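# Pour granules from round-bottom flask into vial

## Task

Transfer the granules out of the round-bottom flask and into the vial. A small remainder may be left in the flask or the funnel, but nothing may be spilled. At the end the flask must stand upright in its cork ring and the vial upright in its stand. The ring, the stand and the tray must not be moved. If the glass flask drops more than a few centimetres it can break, and the task then fails.

## Robot and tools

Robot: two UR-type arms, left_arm and right_arm. Each has a Robotiq 140 mm gripper whose fingers can fold, and each sits on its own carriage on one shared floor track. left_rail always carries left_arm and is the +y carriage. right_rail carries right_arm. The names do not match image sides.

Scene frame: fixed to the table, with the table top at z = 0 and +z up. +x is the direction the arms face, +y is to their left. The track runs along y at x = 0, and y = 0 is its middle. The table starts at x = 0.17 m. Each arm base is at x = 0, y = its carriage position_m, z = 0.04 m. The gripper's fingers point along its own +z and close along its own y. end_effector_position is the point between the closed pads; closed fingertips reach about 33 mm beyond it, open ones about 9 mm. Closing pushes the tips about 24 mm further out, so leave that room above surfaces. A camera block sticks out about 9 cm toward the gripper's +x.

execute_actions(actions, cameras): actions is a list holding at most one action; an empty list only returns state and images. cameras chooses which images come back: cam_high, cam_flask, cam_tray, cam_vial, cam_left_wrist, cam_right_wrist. Omitted or ["all"] gives all of them, [] gives none. An action may contain:
- rows: 1 to 15 rows, each held for one control step (1/30 s). Every row is one list of 18 numbers in [-1, 1] covering both arms. The first 9 are left_arm: six joint offsets (shoulder pan, shoulder lift, elbow, wrist 1, wrist 2, wrist 3), then gripper position, force_limit and speed. The next 9 are the same for right_arm. Joint numbers are offsets from the Joint targets held when the action starts, not from the previous row. 1.0 equals 1.326 rad for shoulder pan and lift and 1.989 rad for elbow and the three wrists. Sending the same offset again in a new call moves the joint further. Ranges: elbow ±3.142 rad, all other joints ±6.283. A call asking more than 0.010 rad past a range is refused. A joint sent to its real end may report "joint sent to its limit". Gripper position is absolute: +1 is fully open (140 mm), about -0.8 is where the pads meet, and -1 closes until blocked. force_limit: -1 is about 14 N, 0 about 60 N, +1 about 107 N. speed: -1 is about 30 mm/s, 0 about 140, +1 about 250. To leave a gripper unchanged, resend its last three numbers (0 counts as a command).
- steps: 1 to 450, default 15, and at least the number of rows. After the last row the arms keep heading to that row's target.
- left_rail / right_rail: {position_m, speed_m_s, acceleration_factor} or {stop: true}. position_m is an absolute spot on the track: left_rail -0.8 to 1.5 m, right_rail -1.5 to 0.8 m. speed_m_s is 0.01 to 1. acceleration_factor is 0.1 to 1, times 0.75 m/s2. To drive, send position_m, then send {"steps": n, "until": {"left_rail": {"position_status": ["!=", "moving"]}}}. Keep the carriages at least 0.78 m apart. Arm targets move with their carriage.
- until: conditions on the rails only, such as {"all": {"status": "ended"}}. Numbers need a comparison.

Motion limits: joint targets move at most 1.88 rad/s (shoulder) and 2.83 rad/s (others). Targets stay within 0.383 or 0.575 rad of the measured angle. A single step may not move the gripper more than 100 mm. Split big moves over several calls and check Joint targets against Joint positions.

Result lines: Joint positions, velocities and targets are given per arm: rail (m), then six joints (rad). Also end_effector_position (m), quat wxyz, Joint torques (noisy, include gravity) and Wrist force/torque in the gripper's own axes. Tool commands are reported too. Gripper object_status: 0 moving, 2 stopped while closing (holding something), 3 reached position or pads met, 1 blocked while opening. position_measured runs from 3 (open) to 230 (closed). Rail position_status values: moving, done, contact_stop, time_out, stopped_with_arm, stopped_for_other_arm, stopped_for_other_carriage. position_answer is taken or not_taken. Messages to watch for: "joint command not followed" (the clearance check held back a command), MOTOR HOT, and faults.

zoom_image(camera, region [x0,y0,x1,y1]): a closer view of the latest image, 504x504 px at most; images are 896x504. zero_wrist_force(arm) tares that arm's wrist sensor. read_manual gives licence text only. finished_scene(scene, check): call it once with a check of every condition, inspect and fix anything wrong, then call again to end the scene.

Gripping: close with position -1 and confirm object_status 2. Grip near the fingertips; a grip near the palm folds the fingers and holds narrow parts poorly. To squeeze harder, raise force_limit and change position slightly, for example to -0.98.

Avoid: letting the flask fall, which can break it; spilling granules; tipping or moving the ring, stand or tray; knocking anything out of the work area; and hard hits. Joint torque limits: shoulder 287 N m, elbow 130, wrists 46.9. About 150 N of external force causes a 10 s stop. Do not let the arms collide with each other. Do not hold heavy loads far out for long, since motors overheat. Move smoothly.

Each tool is called after "Emit:" in YAML: its name, and indented under it one key for each argument.

## Session

I'll start by reading the current state and looking at all cameras.

Emit:
execute_actions:
  actions: []

Scene clock: 0.00 s.
left_arm: end_effector_position=(+0.6290, +1.2544, +0.1760) position_measured=3 object_status=3 end_effector_quat_wxyz=(+0.000, +0.000, +1.000, +0.000) end_effector_velocity=(+0.000, +0.000, +0.000) end_effector_angular_velocity=(+0.000, +0.000, +0.000) | right_arm: end_effector_position=(+0.6290, -0.8684, +0.1760) position_measured=3 object_status=3 end_effector_quat_wxyz=(+0.000, +0.000, +1.000, +0.000) end_effector_velocity=(+0.000, +0.000, -0.001) end_effector_angular_velocity=(+0.000, +0.001, -0.001)
Joint positions: left_arm=[1.254 -0.281 -1.556 2.144 -2.158 -1.571 -0.281] | right_arm=[-0.868 -0.281 -1.556 2.144 -2.158 -1.571 -0.281]
Joint velocities: left_arm=[0 -0.001 0 0 0 0 0] | right_arm=[0 0 0.001 0 0 0 0.001]
Joint torques (N m): no reading
Wrist force (N): no reading
Wrist torque (N m): no reading
Wrist force, peak (N): no reading
Joint targets: left_arm=[1.254 -0.281 -1.556 2.144 -2.158 -1.571 -0.280] | right_arm=[-0.868 -0.280 -1.556 2.144 -2.158 -1.571 -0.280]
Tool commands: left_gripper/position=+1.0 left_gripper/force_limit=+1.0 left_gripper/speed=+1.0 right_gripper/position=+1.0 right_gripper/force_limit=+1.0 right_gripper/speed=+1.0
left_rail: position_m=1.254 position_status=done
right_rail: position_m=-0.868 position_status=done

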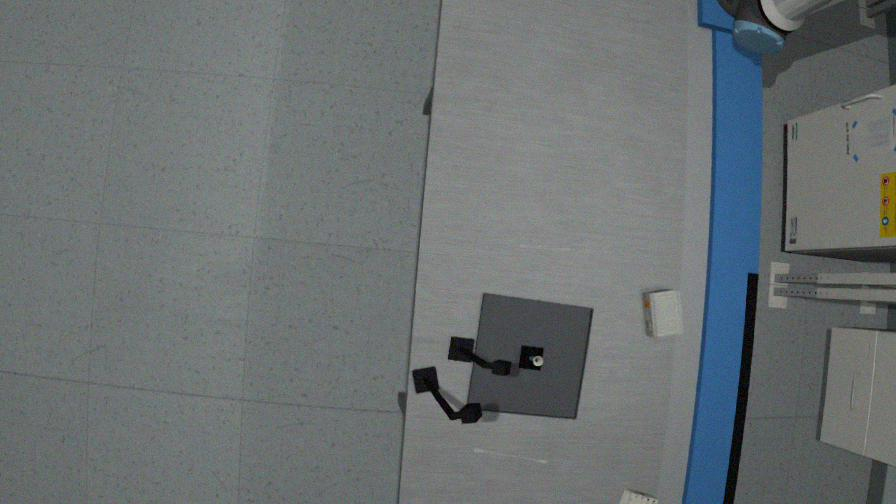

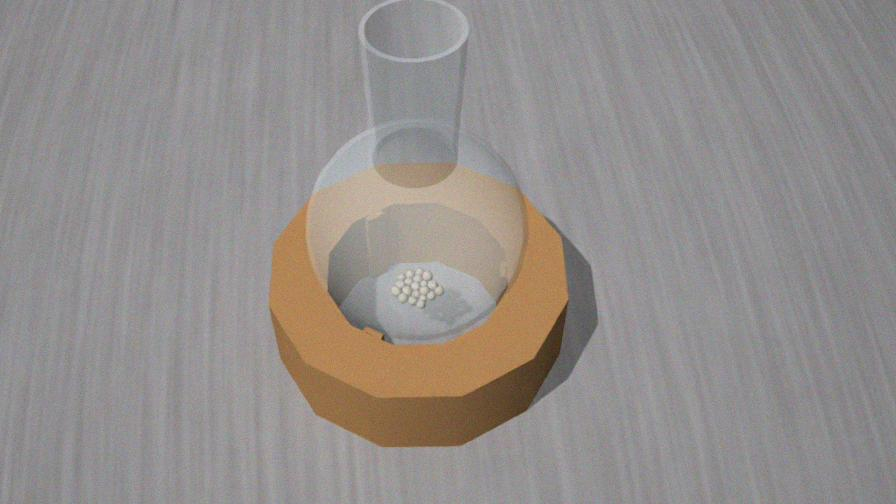

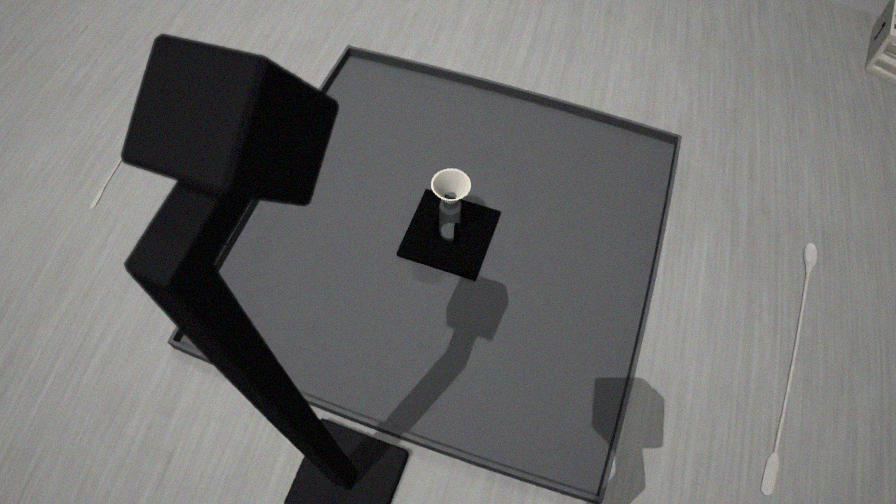

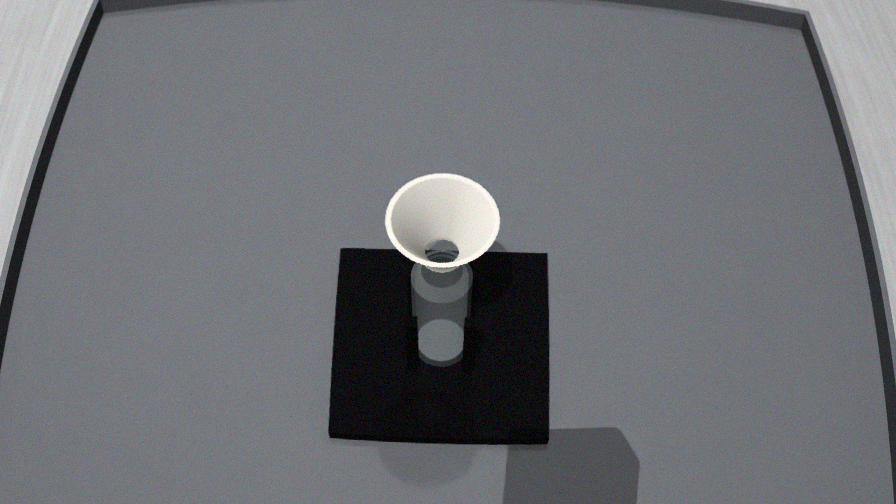

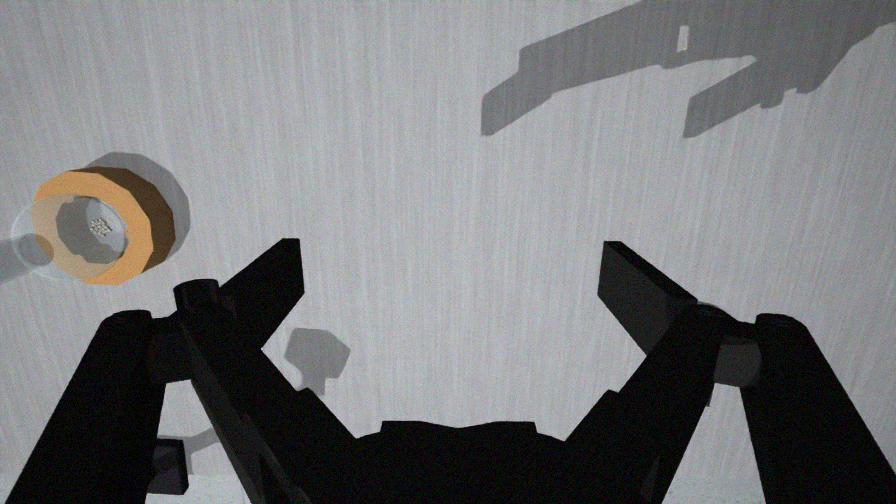

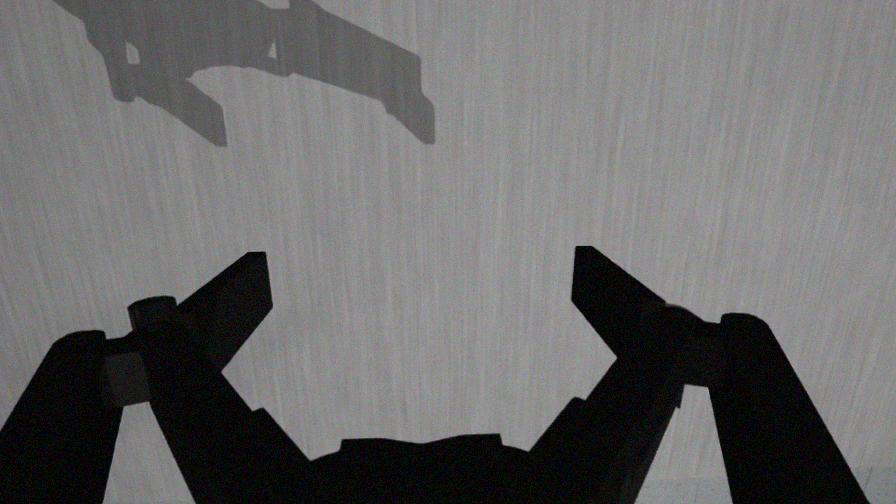

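Emit:
zoom_image:
  camera: "cam_vial"
  region: [320, 150, 570, 400]

Emit:
zoom_image:
  camera: "cam_flask"
  region: [230, 0, 630, 460]

Emit:
zoom_image:
  camera: "cam_tray"
  region: [370, 130, 560, 300]

Emit:
zoom_image:
  camera: "cam_left_wrist"
  region: [0, 100, 300, 320]

Emit:
zoom_image:
  camera: "cam_high"
  region: [390, 270, 620, 450]

Scaled by 2.016 from the camera's 896x504 image, which has a finer 1280x720 frame.

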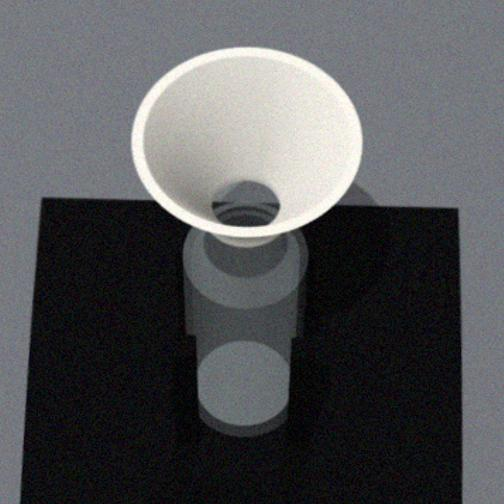

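Scaled by 1.096 from the camera's 896x504 image, which has a finer 1280x720 frame.

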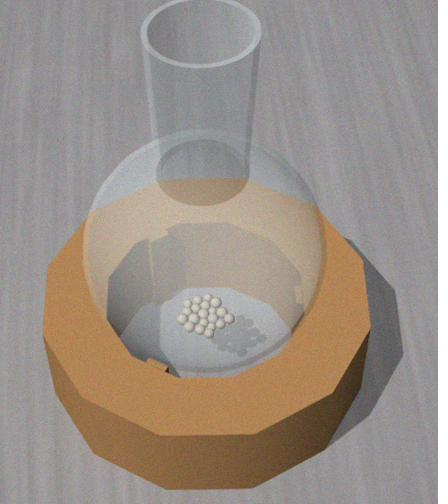

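Scaled by 2.653 from the camera's 896x504 image, which has a finer 1280x720 frame.

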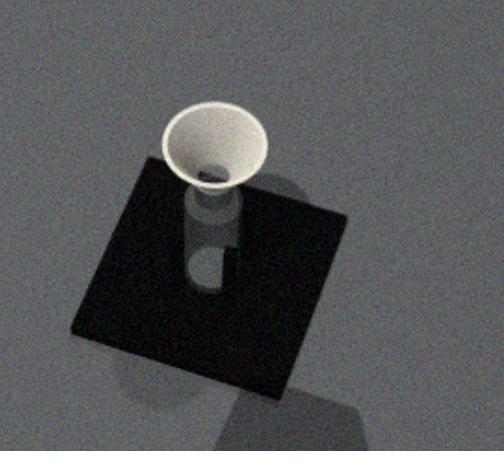

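Scaled by 1.680 from the camera's 896x504 image, which has a finer 1280x720 frame.

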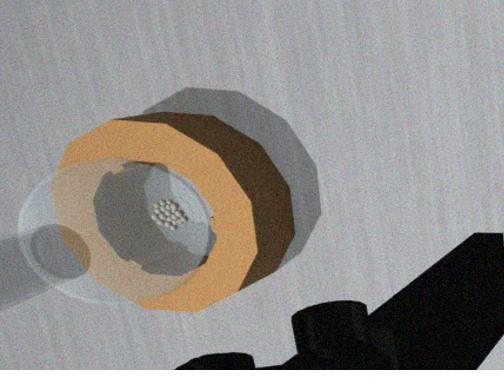

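Scaled by 2.191 from the camera's 896x504 image, which has a finer 1280x720 frame.

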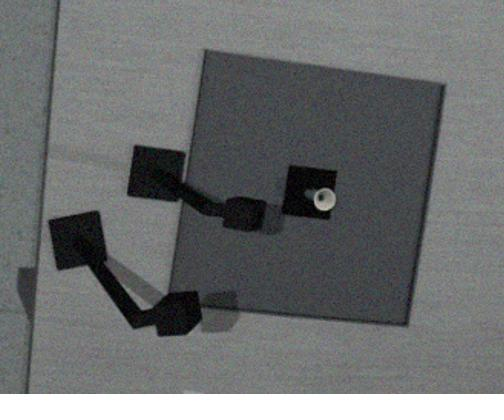

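Emit:
zoom_image:
  camera: "cam_left_wrist"
  region: [0, 280, 400, 504]

Scaled by 1.260 from the camera's 896x504 image, which has a finer 1280x720 frame.

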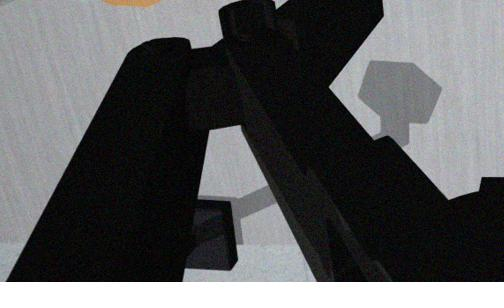

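Emit:
execute_actions:
  actions:
    - {"left_rail": {"position_m": 1.30}, "rows": [[0.0014,0.0025,-0.0004,0.0039,-0.0051,0.0009,1,1,1,0,0,0,0,0,0,1,1,1],[0.0051,0.0093,-0.0016,0.0145,-0.0192,0.0034,1,1,1,0,0,0,0,0,0,1,1,1],[0.011,0.02,-0.0033,0.0311,-0.0411,0.0073,1,1,1,0,0,0,0,0,0,1,1,1],[0.0186,0.0337,-0.0056,0.0524,-0.0692,0.0123,1,1,1,0,0,0,0,0,0,1,1,1],[0.0275,0.0498,-0.0083,0.0775,-0.1024,0.0183,1,1,1,0,0,0,0,0,0,1,1,1],[0.0373,0.0676,-0.0113,0.1052,-0.139,0.0248,1,1,1,0,0,0,0,0,0,1,1,1],[0.0477,0.0865,-0.0145,0.1346,-0.1778,0.0317,1,1,1,0,0,0,0,0,0,1,1,1],[0.0582,0.1056,-0.0177,0.1642,-0.217,0.0387,1,1,1,0,0,0,0,0,0,1,1,1],[0.0687,0.1245,-0.0208,0.1936,-0.2558,0.0456,1,1,1,0,0,0,0,0,0,1,1,1],[0.0785,0.1423,-0.0238,0.2213,-0.2924,0.0521,1,1,1,0,0,0,0,0,0,1,1,1],[0.0874,0.1584,-0.0265,0.2464,-0.3256,0.0581,1,1,1,0,0,0,0,0,0,1,1,1],[0.0949,0.1721,-0.0288,0.2677,-0.3537,0.0631,1,1,1,0,0,0,0,0,0,1,1,1],[0.1008,0.1828,-0.0306,0.2842,-0.3756,0.067,1,1,1,0,0,0,0,0,0,1,1,1],[0.1046,0.1896,-0.0317,0.2949,-0.3897,0.0695,1,1,1,0,0,0,0,0,0,1,1,1],[0.106,0.1921,-0.0322,0.2988,-0.3948,0.0704,1,1,1,0,0,0,0,0,0,1,1,1]], "steps": 18}
  cameras: ["cam_left_wrist"]

Scene clock: 309.07 s.
left_arm: end_effector_position=(+0.4705, +1.1665, +0.1550) position_measured=3 object_status=3 end_effector_quat_wxyz=(-0.399, -0.146, +0.854, -0.300) end_effector_velocity=(+0.000, +0.000, +0.000) end_effector_angular_velocity=(-0.002, +0.003, +0.004) | right_arm: end_effector_position=(+0.6290, -0.8684, +0.1760) position_measured=3 object_status=3 end_effector_quat_wxyz=(+0.000, +0.000, +1.000, +0.000) end_effector_velocity=(+0.001, +0.000, +0.000) end_effector_angular_velocity=(+0.000, -0.001, +0.000)
Joint positions: left_arm=[1.3 -0.14 -1.302 2.08 -1.564 -2.356 -0.141] | right_arm=[-0.868 -0.281 -1.556 2.144 -2.158 -1.571 -0.28]
Joint velocities: left_arm=[0 0.001 0.001 0 0.002 -0.003 0] | right_arm=[0 0 0.001 -0.001 -0.002 0 0]
Joint torques (N m): left_arm=[15.34 -49.16 -44.82 0.01 -3.78 3.18] | right_arm=[0.57 -44.42 -41.84 -4.8 0.51 0.57]
Wrist force (N): left_arm=[-1.4 -1.6 0.6] | right_arm=[0.3 0.4 0.3]
Wrist torque (N m): left_arm=[-0.21 0.28 0.07] | right_arm=[0.09 -0.06 0.00]
Wrist force, peak (N): left_arm=[-1.7 -0.3 3.5] | right_arm=[-0.4 0.3 0.9]
Joint targets: left_arm=[1.300 -0.140 -1.302 2.080 -1.564 -2.356 -0.140] | right_arm=[-0.868 -0.280 -1.556 2.144 -2.158 -1.571 -0.280]
left_rail: position_m=1.300 position_status=done
right_rail: position_m=-0.868 position_status=done
Images, in order (width x height): cam_left_wrist 896x504.

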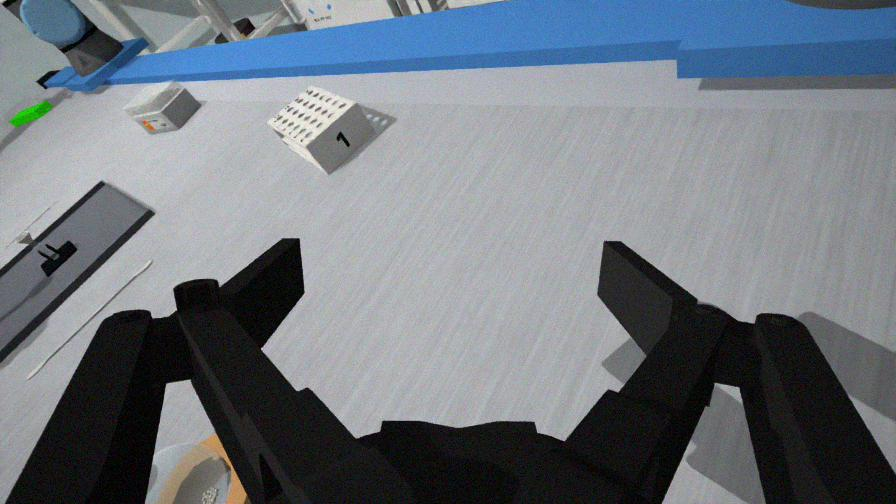

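Emit:
execute_actions:
  actions:
    - {"rows": [[0.0014,0.0025,-0.0004,0.0039,-0.0051,0.0009,1,1,1,0,0,0,0,0,0,1,1,1],[0.0051,0.0093,-0.0016,0.0145,-0.0192,0.0034,1,1,1,0,0,0,0,0,0,1,1,1],[0.011,0.02,-0.0033,0.0311,-0.0411,0.0073,1,1,1,0,0,0,0,0,0,1,1,1],[0.0186,0.0337,-0.0056,0.0524,-0.0692,0.0123,1,1,1,0,0,0,0,0,0,1,1,1],[0.0275,0.0498,-0.0083,0.0775,-0.1024,0.0183,1,1,1,0,0,0,0,0,0,1,1,1],[0.0373,0.0676,-0.0113,0.1052,-0.139,0.0248,1,1,1,0,0,0,0,0,0,1,1,1],[0.0477,0.0865,-0.0145,0.1346,-0.1778,0.0317,1,1,1,0,0,0,0,0,0,1,1,1],[0.0582,0.1056,-0.0177,0.1642,-0.217,0.0387,1,1,1,0,0,0,0,0,0,1,1,1],[0.0687,0.1245,-0.0208,0.1936,-0.2558,0.0456,1,1,1,0,0,0,0,0,0,1,1,1],[0.0785,0.1423,-0.0238,0.2213,-0.2924,0.0521,1,1,1,0,0,0,0,0,0,1,1,1],[0.0874,0.1584,-0.0265,0.2464,-0.3256,0.0581,1,1,1,0,0,0,0,0,0,1,1,1],[0.0949,0.1721,-0.0288,0.2677,-0.3537,0.0631,1,1,1,0,0,0,0,0,0,1,1,1],[0.1008,0.1828,-0.0306,0.2842,-0.3756,0.067,1,1,1,0,0,0,0,0,0,1,1,1],[0.1046,0.1896,-0.0317,0.2949,-0.3897,0.0695,1,1,1,0,0,0,0,0,0,1,1,1],[0.106,0.1921,-0.0322,0.2988,-0.395,0.0704,1,1,1,0,0,0,0,0,0,1,1,1]], "steps": 20}
  cameras: ["cam_left_wrist", "cam_flask"]

Scene clock: 322.77 s.
left_arm: end_effector_position=(+0.4710, +1.1618, +0.1581) position_measured=3 object_status=3 end_effector_quat_wxyz=(-0.411, -0.159, +0.841, -0.313) end_effector_velocity=(-0.001, -0.001, +0.000) end_effector_angular_velocity=(+0.000, +0.001, +0.000) | right_arm: end_effector_position=(+0.6290, -0.8684, +0.1760) position_measured=3 object_status=3 end_effector_quat_wxyz=(+0.000, +0.000, +1.000, +0.000) end_effector_velocity=(+0.000, +0.001, +0.001) end_effector_angular_velocity=(+0.000, -0.001, +0.001)
Joint positions: left_arm=[1.3 -0.133 -1.289 2.076 -1.537 -2.39 -0.133] | right_arm=[-0.868 -0.281 -1.556 2.144 -2.158 -1.571 -0.28]
Joint velocities: left_arm=[-0.001 0 0 0.001 0 0 0] | right_arm=[0 0.001 -0.001 0 0.001 0.001 0]
Joint torques (N m): left_arm=[-10.81 -74.9 -20.97 -3.24 -0.2 -2.35] | right_arm=[0.11 -44.75 -41.45 -4.09 0.21 0.4]
Wrist force (N): left_arm=[-1.2 -1.3 0.5] | right_arm=[0.1 0.2 0.6]
Wrist torque (N m): left_arm=[-0.16 0.23 0.06] | right_arm=[0.05 -0.02 0.01]
Wrist force, peak (N): left_arm=[-5.8 2.4 5.1] | right_arm=[-0.2 0.4 0.9]
Joint targets: left_arm=[1.300 -0.133 -1.289 2.077 -1.537 -2.390 -0.133] | right_arm=[-0.868 -0.280 -1.556 2.144 -2.158 -1.571 -0.280]
left_rail: position_m=1.300 position_status=done
right_rail: position_m=-0.868 position_status=done
joint command not followed: on one or more control steps a check withheld the commanded joint targets of the left arm, and it was not sent them on those steps.
cause: the commanded joint targets, or the way to them, would bring two parts of the arm too close to each other (its gripper and another part of the arm, with joints 5 (wrist 1) to 7 (wrist 3) between them).
Images, in order (width x height): cam_flask 896x504, cam_left_wrist 896x504.

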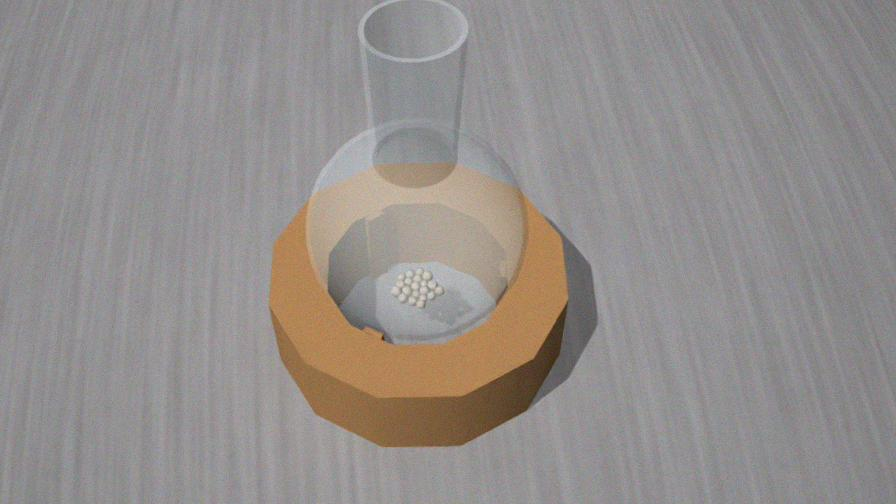

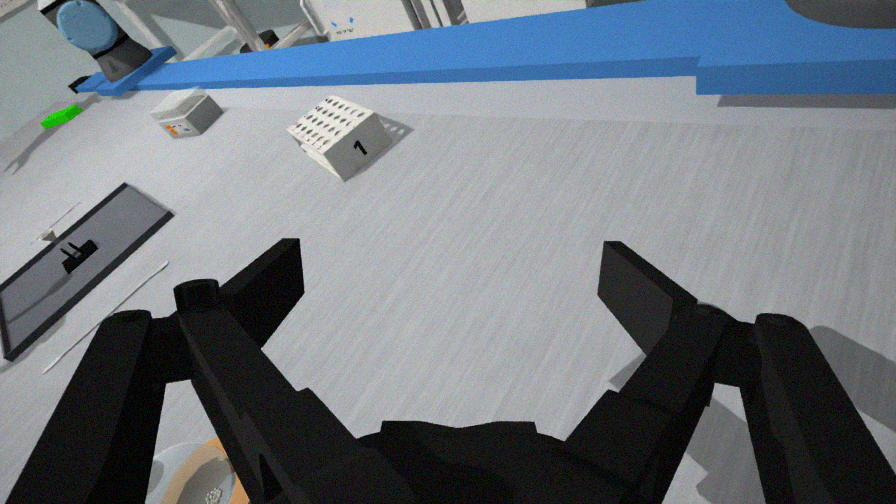

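Emit:
execute_actions:
  actions: []
  cameras: ["cam_high", "cam_tray"]

Emit:
zoom_image:
  camera: "cam_high"
  region: [560, 0, 840, 160]

Emit:
zoom_image:
  camera: "cam_high"
  region: [400, 280, 800, 504]

Scene clock: 464.37 s.
left_arm: end_effector_position=(+0.4710, +1.1617, +0.1581) position_measured=3 object_status=3 end_effector_quat_wxyz=(-0.411, -0.159, +0.841, -0.313) end_effector_velocity=(+0.000, +0.000, +0.000) end_effector_angular_velocity=(+0.001, +0.000, +0.000) | right_arm: end_effector_position=(+0.6290, -0.8684, +0.1760) position_measured=3 object_status=3 end_effector_quat_wxyz=(+0.000, +0.000, +1.000, +0.000) end_effector_velocity=(-0.001, -0.001, -0.001) end_effector_angular_velocity=(+0.000, +0.002, -0.002)
Joint positions: left_arm=[1.3 -0.133 -1.289 2.077 -1.537 -2.39 -0.133] | right_arm=[-0.868 -0.281 -1.556 2.144 -2.158 -1.571 -0.281]
Joint velocities: left_arm=[0 0 0 0 0 0.001 -0.001] | right_arm=[0 -0.002 0.001 0 0.001 -0.001 0]
Joint torques (N m): left_arm=[-11.11 -74.34 -29.53 -0.8 -3.21 -2.15] | right_arm=[2.65 -46.06 -38.98 -4.85 0.1 0.55]
Wrist force (N): left_arm=[-1.4 -1.2 -0.1] | right_arm=[-0.1 0.2 0.7]
Wrist torque (N m): left_arm=[-0.12 0.28 0.05] | right_arm=[0.05 0.02 0.01]
Wrist force, peak (N): left_arm=[-1.7 -1.7 0.5] | right_arm=[0.3 0.6 1.0]
Joint targets: left_arm=[1.300 -0.133 -1.289 2.077 -1.537 -2.390 -0.133] | right_arm=[-0.868 -0.280 -1.556 2.144 -2.158 -1.571 -0.280]
Tool commands: left_gripper/position=+1.0 left_gripper/force_limit=+1.0 left_gripper/speed=+1.0 right_gripper/position=+1.0 right_gripper/force_limit=+1.0 right_gripper/speed=+1.0
left_rail: position_m=1.300 position_status=done
right_rail: position_m=-0.868 position_status=done
Images, in order (width x height): cam_high 896x504, cam_tray 896x504.

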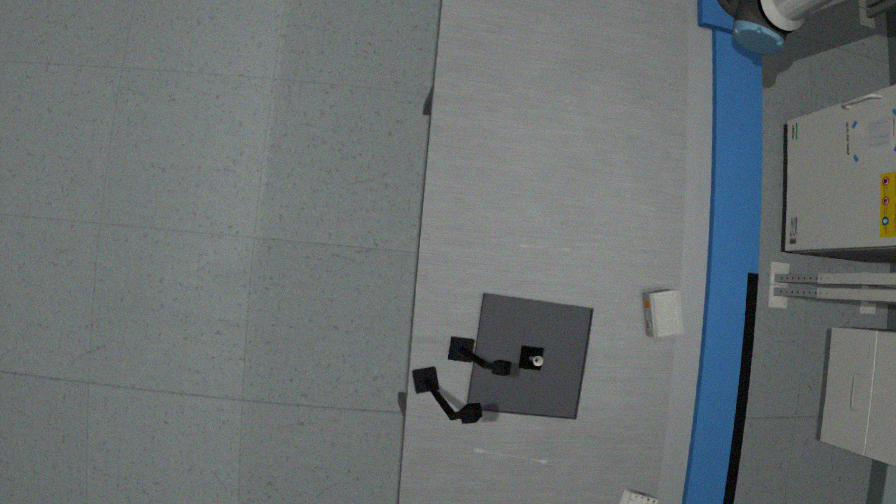

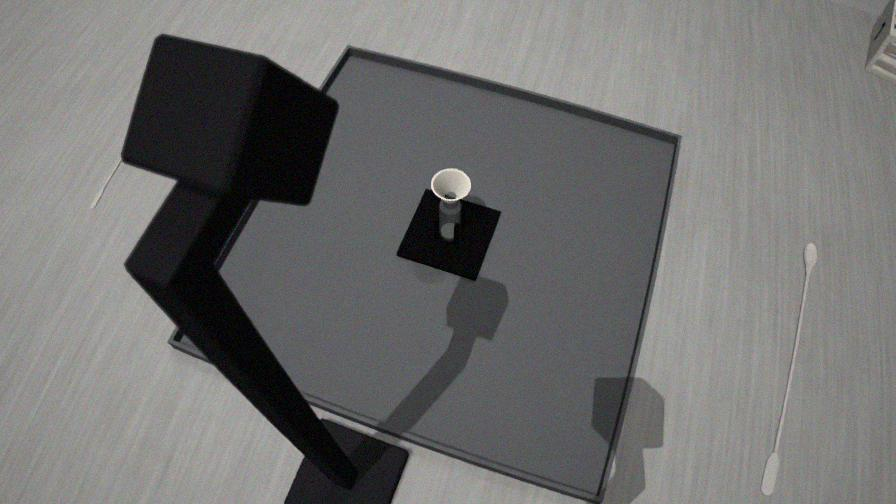

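Scaled by 1.800 from the camera's 896x504 image, which has a finer 1280x720 frame.

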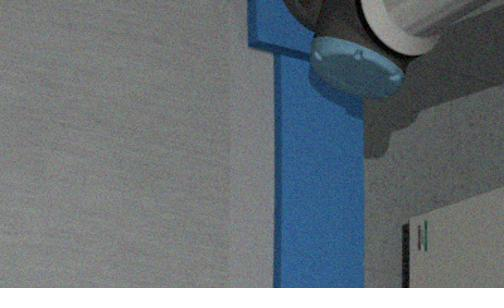

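Scaled by 1.260 from the camera's 896x504 image, which has a finer 1280x720 frame.

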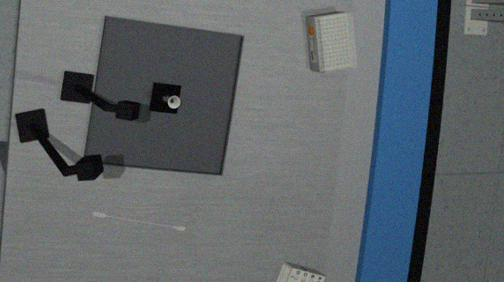

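Emit:
execute_actions:
  actions:
    - {"left_rail": {"position_m": 0.25}, "right_rail": {"position_m": -1.2}, "rows": [[0.0006,-0.0021,-0.0018,0.0009,0.0071,0.0004,1,1,1,0,0,0,0,0,0,1,1,1],[0.0024,-0.0077,-0.0068,0.0033,0.0266,0.0016,1,1,1,0,0,0,0,0,0,1,1,1],[0.0052,-0.0165,-0.0145,0.0072,0.057,0.0035,1,1,1,0,0,0,0,0,0,1,1,1],[0.0087,-0.0279,-0.0244,0.0121,0.0961,0.0058,1,1,1,0,0,0,0,0,0,1,1,1],[0.0129,-0.0413,-0.0361,0.0179,0.1421,0.0086,1,1,1,0,0,0,0,0,0,1,1,1],[0.0175,-0.056,-0.049,0.0243,0.1929,0.0117,1,1,1,0,0,0,0,0,0,1,1,1],[0.0224,-0.0717,-0.0627,0.031,0.2468,0.015,1,1,1,0,0,0,0,0,0,1,1,1],[0.0274,-0.0874,-0.0766,0.0379,0.3012,0.0182,1,1,1,0,0,0,0,0,0,1,1,1],[0.0323,-0.1031,-0.0903,0.0446,0.3551,0.0215,1,1,1,0,0,0,0,0,0,1,1,1],[0.0369,-0.1178,-0.1032,0.051,0.4059,0.0246,1,1,1,0,0,0,0,0,0,1,1,1],[0.0411,-0.1312,-0.1149,0.0568,0.4519,0.0274,1,1,1,0,0,0,0,0,0,1,1,1],[0.0446,-0.1426,-0.1248,0.0617,0.491,0.0297,1,1,1,0,0,0,0,0,0,1,1,1],[0.0474,-0.1514,-0.1325,0.0656,0.5214,0.0316,1,1,1,0,0,0,0,0,0,1,1,1],[0.0492,-0.157,-0.1375,0.068,0.5409,0.0328,1,1,1,0,0,0,0,0,0,1,1,1],[0.0498,-0.1591,-0.1393,0.0689,0.548,0.0332,1,1,1,0,0,0,0,0,0,1,1,1]], "steps": 150, "until": {"all": {"status": "ended"}}}
  cameras: ["cam_left_wrist", "cam_high"]

Scene clock: 701.00 s.
left_arm: end_effector_position=(+0.5642, +0.4783, +0.3165) position_measured=3 object_status=3 end_effector_quat_wxyz=(-0.221, +0.031, +0.964, +0.146) end_effector_velocity=(+0.001, -0.002, +0.001) end_effector_angular_velocity=(+0.000, -0.001, -0.002) | right_arm: end_effector_position=(+0.6290, -1.2000, +0.1760) position_measured=3 object_status=3 end_effector_quat_wxyz=(+0.000, +0.000, +1.000, +0.000) end_effector_velocity=(+0.000, +0.001, +0.000) end_effector_angular_velocity=(-0.001, +0.000, +0.002)
Joint positions: left_arm=[0.25 -0.067 -1.5 1.799 -1.4 -1.3 -0.067] | right_arm=[-1.2 -0.281 -1.556 2.144 -2.158 -1.571 -0.281]
Joint velocities: left_arm=[-0.002 -0.001 0 -0.001 0 0.001 0.001] | right_arm=[0 0.002 0 0 0 -0.001 0]
Joint torques (N m): left_arm=[9.99 -68.17 -54.18 -1.28 3.14 3.21] | right_arm=[3.23 -45.11 -40.08 -4.47 0.17 0.96]
Wrist force (N): left_arm=[0.1 -0.1 0.5] | right_arm=[0.1 0.5 0.8]
Wrist torque (N m): left_arm=[0.03 -0.03 0.08] | right_arm=[0.11 -0.03 0.00]
Wrist force, peak (N): left_arm=[-3.2 -0.3 3.8] | right_arm=[-0.1 2.1 0.7]
Joint targets: left_arm=[0.250 -0.067 -1.500 1.799 -1.400 -1.300 -0.067] | right_arm=[-1.200 -0.280 -1.556 2.144 -2.158 -1.571 -0.280]
left_rail: position_m=0.250 position_status=done
right_rail: position_m=-1.200 position_status=done
Images, in order (width x height): cam_high 896x504, cam_left_wrist 896x504.

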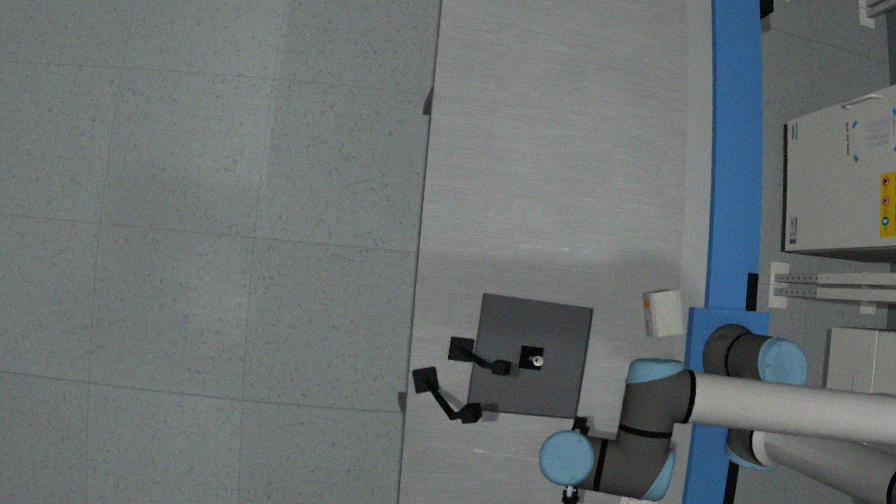

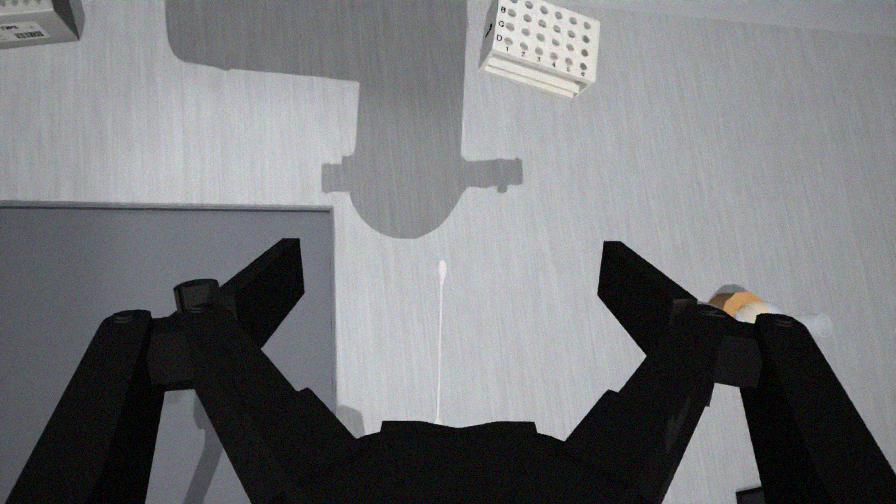

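Emit:
execute_actions:
  actions:
    - {"rows": [[0.0007,0.0046,0.0014,0.0027,0.0084,0.0004,0.1,1,0,0,0,0,0,0,0,1,1,1],[0.0025,0.0172,0.0053,0.0101,0.0318,0.0016,0.1,1,0,0,0,0,0,0,0,1,1,1],[0.0053,0.0367,0.0114,0.0216,0.068,0.0035,0.1,1,0,0,0,0,0,0,0,1,1,1],[0.0089,0.062,0.0193,0.0365,0.1146,0.0059,0.1,1,0,0,0,0,0,0,0,1,1,1],[0.0131,0.0916,0.0285,0.054,0.1695,0.0087,0.1,1,0,0,0,0,0,0,0,1,1,1],[0.0178,0.1243,0.0387,0.0733,0.2301,0.0119,0.1,1,0,0,0,0,0,0,0,1,1,1],[0.0227,0.1591,0.0495,0.0937,0.2944,0.0152,0.1,1,0,0,0,0,0,0,0,1,1,1],[0.0278,0.1941,0.0605,0.1144,0.3592,0.0185,0.1,1,0,0,0,0,0,0,0,1,1,1],[0.0327,0.2289,0.0713,0.1348,0.4235,0.0218,0.1,1,0,0,0,0,0,0,0,1,1,1],[0.0374,0.2616,0.0815,0.1541,0.4841,0.025,0.1,1,0,0,0,0,0,0,0,1,1,1],[0.0416,0.2912,0.0907,0.1716,0.539,0.0278,0.1,1,0,0,0,0,0,0,0,1,1,1],[0.0452,0.3165,0.0986,0.1865,0.5856,0.0302,0.1,1,0,0,0,0,0,0,0,1,1,1],[0.048,0.336,0.1047,0.198,0.6218,0.0321,0.1,1,0,0,0,0,0,0,0,1,1,1],[0.0498,0.3486,0.1086,0.2054,0.6452,0.0333,0.1,1,0,0,0,0,0,0,0,1,1,1],[0.0505,0.3532,0.11,0.2081,0.6536,0.0337,0.1,1,0,0,0,0,0,0,0,1,1,1]], "steps": 20}
  cameras: ["cam_left_wrist", "cam_flask", "cam_high"]

Scene clock: 738.57 s.
left_arm: end_effector_position=(+0.5936, +0.7569, +0.1769) position_measured=117 object_status=3 end_effector_quat_wxyz=(+0.511, -0.435, -0.565, -0.481) end_effector_velocity=(+0.000, +0.000, +0.000) end_effector_angular_velocity=(+0.000, +0.001, -0.002) | right_arm: end_effector_position=(+0.6290, -1.2000, +0.1760) position_measured=3 object_status=3 end_effector_quat_wxyz=(+0.000, +0.000, +1.000, +0.000) end_effector_velocity=(+0.000, +0.001, +0.000) end_effector_angular_velocity=(+0.000, -0.001, +0.001)
Joint positions: left_arm=[0.25 -0.005 -1.072 2 -1.022 -0.166 -0.006] | right_arm=[-1.2 -0.281 -1.556 2.144 -2.158 -1.571 -0.281]
Joint velocities: left_arm=[0 0 0.001 0 0.001 0.002 0] | right_arm=[0 0.001 0 0.001 -0.001 0 0]
Joint torques (N m): left_arm=[12.69 -60.79 -13.48 2.41 2.6 3.26] | right_arm=[1.17 -44.15 -41.08 -4.59 0.27 0.75]
Wrist force (N): left_arm=[-0.9 -0.9 0.9] | right_arm=[-0.1 0.2 0.8]
Wrist torque (N m): left_arm=[0.03 0.06 -0.05] | right_arm=[0.04 0.01 0.01]
Wrist force, peak (N): left_arm=[2.3 -1.3 -6.2] | right_arm=[0.2 0.1 0.9]
Joint targets: left_arm=[0.250 -0.005 -1.072 2.000 -1.022 -0.166 -0.006] | right_arm=[-1.200 -0.280 -1.556 2.144 -2.158 -1.571 -0.280]
left_rail: position_m=0.250 position_status=done
right_rail: position_m=-1.200 position_status=done
Images, in order (width x height): cam_high 896x504, cam_flask 896x504, cam_left_wrist 896x504.

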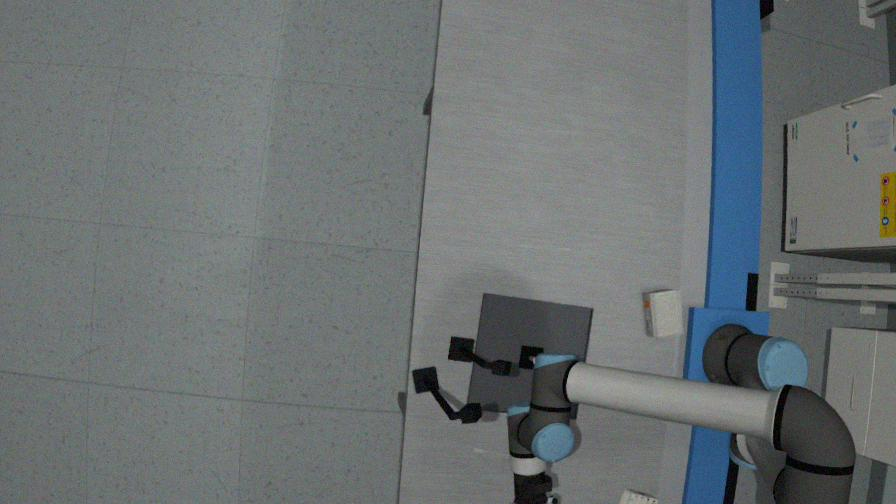

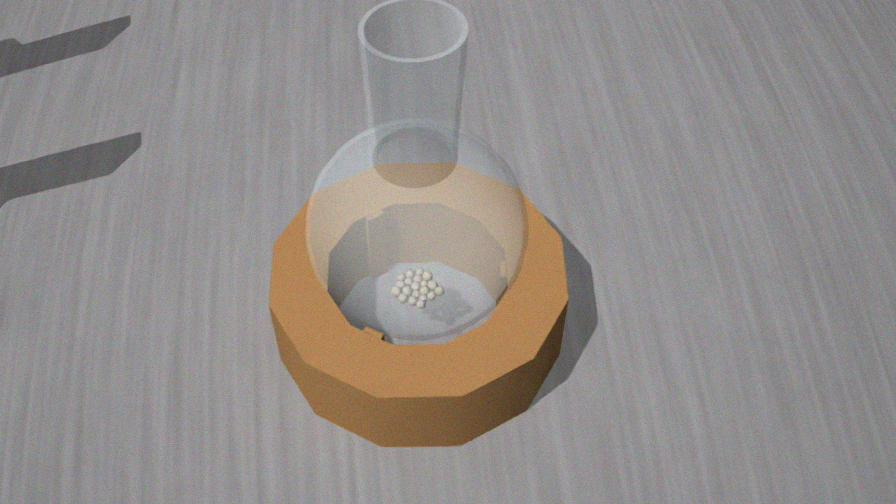

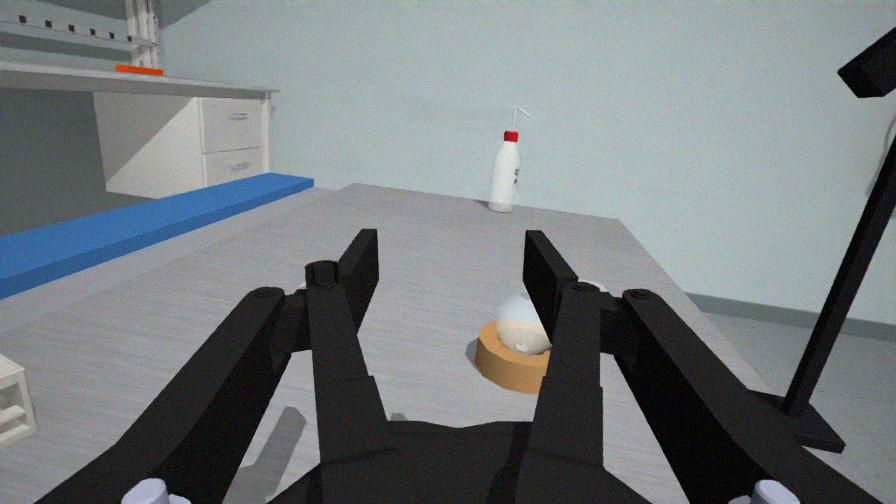

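Emit:
execute_actions:
  actions:
    - {"rows": [[0.0003,0.0023,0.0007,0.0013,0.0062,0.0002,0.1,1,0,0,0,0,0,0,0,1,1,1],[0.001,0.0079,0.0023,0.0047,0.0217,0.0008,0.1,1,0,0,0,0,0,0,0,1,1,1],[0.0019,0.0152,0.0045,0.009,0.0418,0.0015,0.1,1,0,0,0,0,0,0,0,1,1,1],[0.0028,0.0225,0.0067,0.0133,0.0618,0.0022,0.1,1,0,0,0,0,0,0,0,1,1,1],[0.0035,0.0281,0.0083,0.0167,0.0773,0.0028,0.1,1,0,0,0,0,0,0,0,1,1,1],[0.0038,0.0304,0.009,0.018,0.0835,0.003,0.1,1,0,0,0,0,0,0,0,1,1,1]], "steps": 15}
  cameras: ["cam_left_wrist"]

Scene clock: 756.43 s.
left_arm: end_effector_position=(+0.6301, +0.7645, +0.1502) position_measured=117 object_status=3 end_effector_quat_wxyz=(+0.500, -0.500, -0.500, -0.500) end_effector_velocity=(+0.001, +0.000, +0.000) end_effector_angular_velocity=(+0.000, +0.001, -0.003) | right_arm: end_effector_position=(+0.6290, -1.2000, +0.1760) position_measured=3 object_status=3 end_effector_quat_wxyz=(+0.000, +0.000, +1.000, +0.000) end_effector_velocity=(-0.001, -0.001, +0.000) end_effector_angular_velocity=(-0.001, +0.001, -0.001)
Joint positions: left_arm=[0.25 0 -1.032 2.018 -0.986 0 0] | right_arm=[-1.2 -0.281 -1.556 2.144 -2.158 -1.571 -0.281]
Joint velocities: left_arm=[0 0 0.001 0 0 0.003 0] | right_arm=[0 -0.002 0 0.001 0.001 -0.001 0]
Joint torques (N m): left_arm=[12.87 -65.84 -11.3 2.11 2.2 3.16] | right_arm=[3.32 -43.31 -41.13 -4.27 0.12 1.37]
Wrist force (N): left_arm=[-0.9 -0.5 0.9] | right_arm=[-0.1 0.3 0.8]
Wrist torque (N m): left_arm=[0.11 0.09 -0.04] | right_arm=[0.07 0.03 0.00]
Wrist force, peak (N): left_arm=[-2.1 -0.8 1.5] | right_arm=[-0.3 0.6 0.7]
Joint targets: left_arm=[0.250 0.000 -1.032 2.018 -0.986 0.000 0.000] | right_arm=[-1.200 -0.280 -1.556 2.144 -2.158 -1.571 -0.280]
left_rail: position_m=0.250 position_status=done
right_rail: position_m=-1.200 position_status=done
Images, in order (width x height): cam_left_wrist 896x504.

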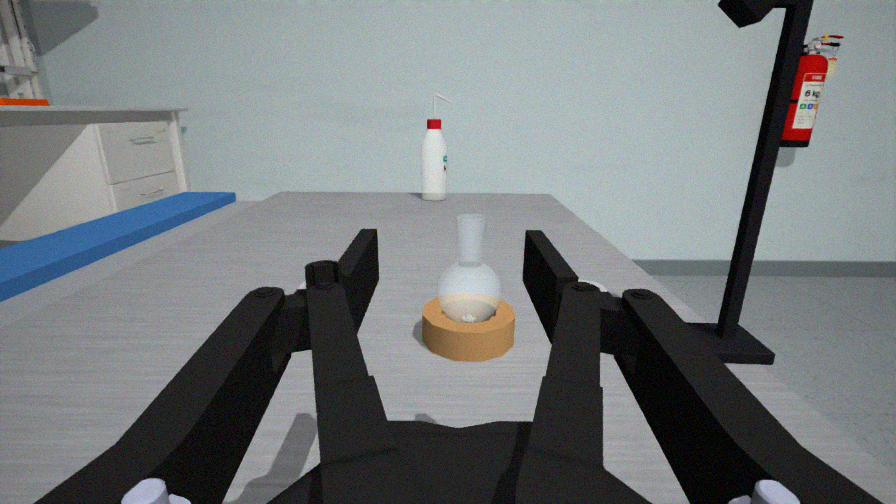

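Emit:
zoom_image:
  camera: "cam_left_wrist"
  region: [380, 190, 560, 370]

Scaled by 2.800 from the camera's 896x504 image, which has a finer 1280x720 frame.

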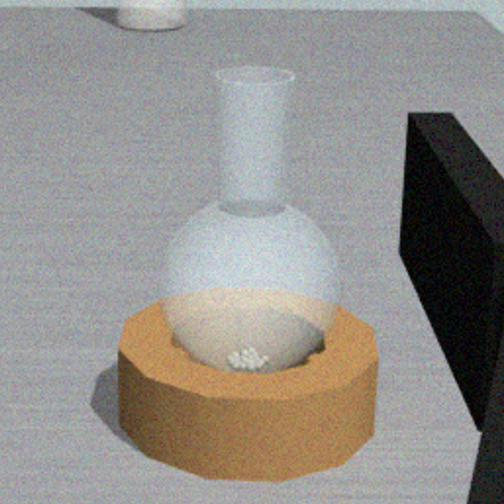

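Emit:
execute_actions:
  actions:
    - {"left_rail": {"position_m": 0.37}, "steps": 60, "until": {"left_rail": {"position_status": ["!=", "moving"]}}}
  cameras: ["cam_left_wrist", "cam_flask"]

Emit:
zoom_image:
  camera: "cam_left_wrist"
  region: [370, 190, 570, 430]

Scene clock: 780.57 s.
left_arm: end_effector_position=(+0.6302, +0.8844, +0.1501) position_measured=117 object_status=3 end_effector_quat_wxyz=(+0.500, -0.500, -0.500, -0.500) end_effector_velocity=(-0.001, +0.001, +0.000) end_effector_angular_velocity=(+0.000, +0.002, +0.000) | right_arm: end_effector_position=(+0.6290, -1.2000, +0.1760) position_measured=3 object_status=3 end_effector_quat_wxyz=(+0.000, +0.000, +1.000, +0.000) end_effector_velocity=(+0.001, +0.000, +0.001) end_effector_angular_velocity=(+0.001, -0.002, +0.000)
Joint positions: left_arm=[0.37 0 -1.032 2.018 -0.986 0 0] | right_arm=[-1.2 -0.281 -1.556 2.144 -2.158 -1.571 -0.281]
Joint velocities: left_arm=[0.001 0 0 0.001 0 0 0] | right_arm=[0 0 0 -0.001 0 0.001 0]
Joint torques (N m): left_arm=[-0.39 -63.49 -21.8 0.58 2.58 3.15] | right_arm=[1.82 -44.15 -41.49 -4.16 0.28 0.71]
Wrist force (N): left_arm=[-1.3 -0.6 0.8] | right_arm=[-0.2 0.3 0.6]
Wrist torque (N m): left_arm=[0.09 0.16 -0.05] | right_arm=[0.05 0.05 0.00]
Wrist force, peak (N): left_arm=[-1.1 -0.8 3.0] | right_arm=[-0.1 0.8 0.6]
Joint targets: left_arm=[0.370 0.000 -1.032 2.018 -0.986 0.000 0.000] | right_arm=[-1.200 -0.280 -1.556 2.144 -2.158 -1.571 -0.280]
Tool commands: left_gripper/position=+0.1 left_gripper/force_limit=+1.0 left_gripper/speed=+0.0 right_gripper/position=+1.0 right_gripper/force_limit=+1.0 right_gripper/speed=+1.0
left_rail: position_m=0.370 position_status=done
right_rail: position_m=-1.200 position_status=done
Images, in order (width x height): cam_flask 896x504, cam_left_wrist 896x504.

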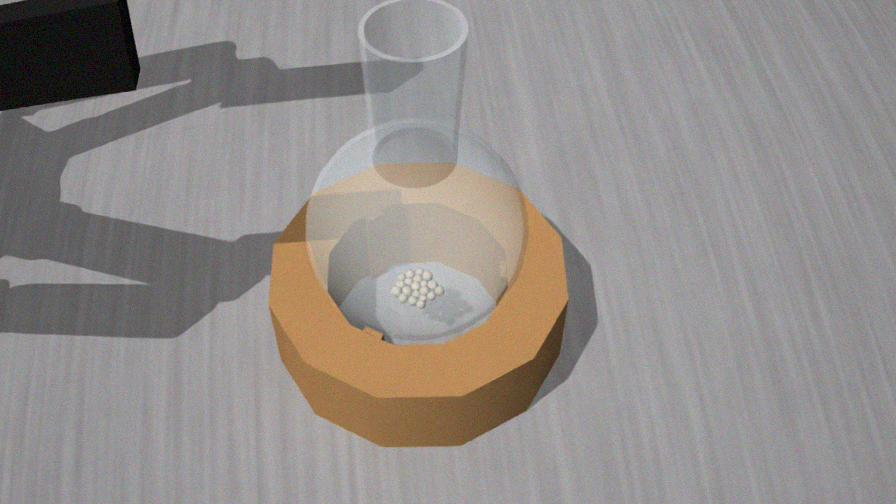

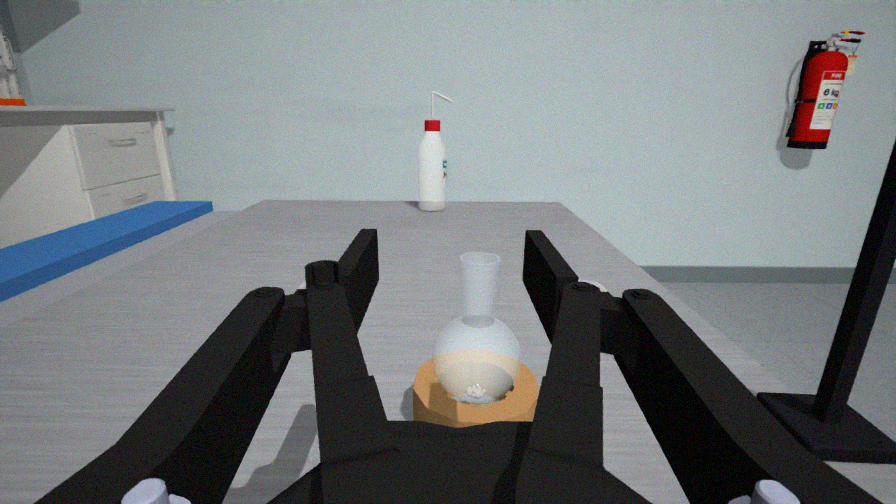

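Scaled by 2.100 from the camera's 896x504 image, which has a finer 1280x720 frame.

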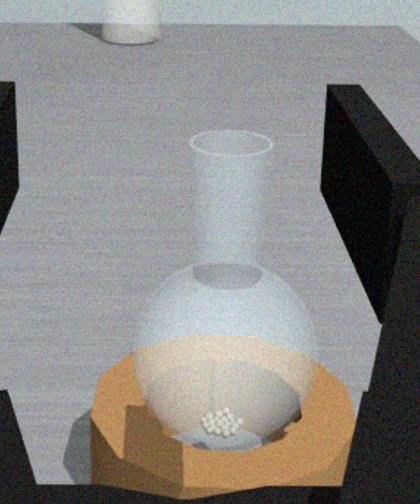

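I'll check the current state before continuing.

Emit:
execute_actions:
  actions: []
  cameras: ["cam_flask", "cam_left_wrist"]

Scene clock: 843.80 s.
left_arm: end_effector_position=(+0.6302, +0.8845, +0.1501) position_measured=117 object_status=3 end_effector_quat_wxyz=(+0.500, -0.500, -0.500, -0.500) end_effector_velocity=(-0.001, +0.000, +0.000) end_effector_angular_velocity=(+0.000, +0.002, +0.001) | right_arm: end_effector_position=(+0.6290, -1.2000, +0.1760) position_measured=3 object_status=3 end_effector_quat_wxyz=(+0.000, +0.000, +1.000, +0.000) end_effector_velocity=(+0.000, -0.001, +0.000) end_effector_angular_velocity=(-0.001, +0.002, -0.001)
Joint positions: left_arm=[0.37 0 -1.032 2.018 -0.986 0 0] | right_arm=[-1.2 -0.281 -1.556 2.144 -2.158 -1.571 -0.281]
Joint velocities: left_arm=[0 0 0 0.001 0 -0.001 0.001] | right_arm=[0 -0.001 0.001 0 0.001 -0.001 0]
Joint torques (N m): left_arm=[-12.39 -63.57 -29.84 -0.37 2.37 3.05] | right_arm=[2 -44.02 -40 -4.3 0.11 0.72]
Wrist force (N): left_arm=[-1.0 -0.5 1.2] | right_arm=[-0.1 0.0 0.7]
Wrist torque (N m): left_arm=[0.11 0.10 -0.04] | right_arm=[0.01 0.03 0.00]
Wrist force, peak (N): left_arm=[-1.4 -0.8 1.5] | right_arm=[-0.3 0.2 1.0]
Joint targets: left_arm=[0.370 0.000 -1.032 2.018 -0.986 0.000 0.000] | right_arm=[-1.200 -0.280 -1.556 2.144 -2.158 -1.571 -0.280]
Tool commands: left_gripper/position=+0.1 left_gripper/force_limit=+1.0 left_gripper/speed=+0.0 right_gripper/position=+1.0 right_gripper/force_limit=+1.0 right_gripper/speed=+1.0
left_rail: position_m=0.370 position_status=done
right_rail: position_m=-1.200 position_status=done
Images, in order (width x height): cam_flask 896x504, cam_left_wrist 896x504.

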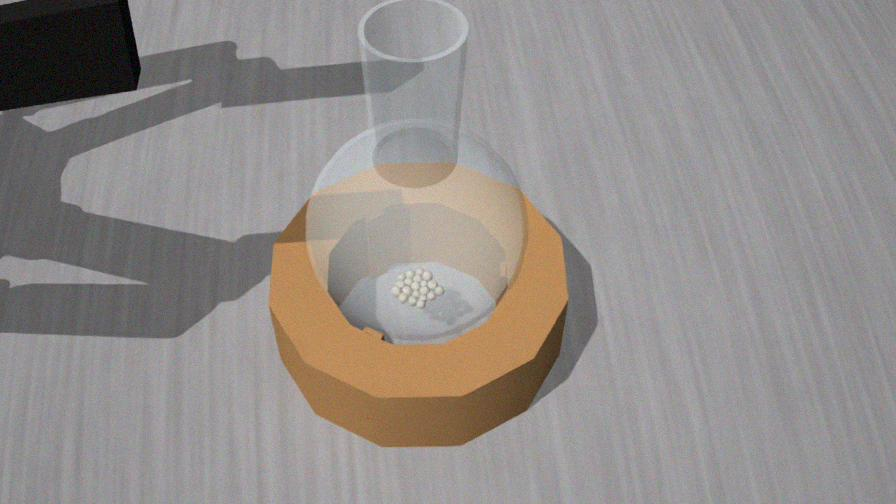

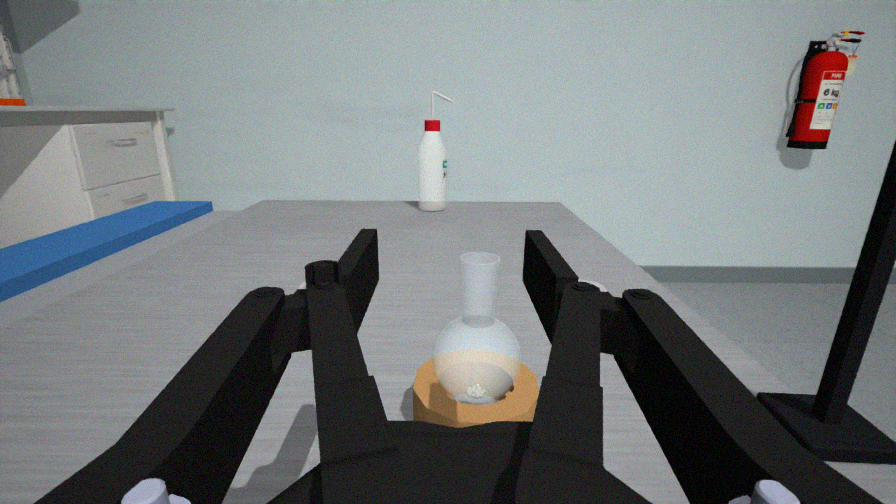

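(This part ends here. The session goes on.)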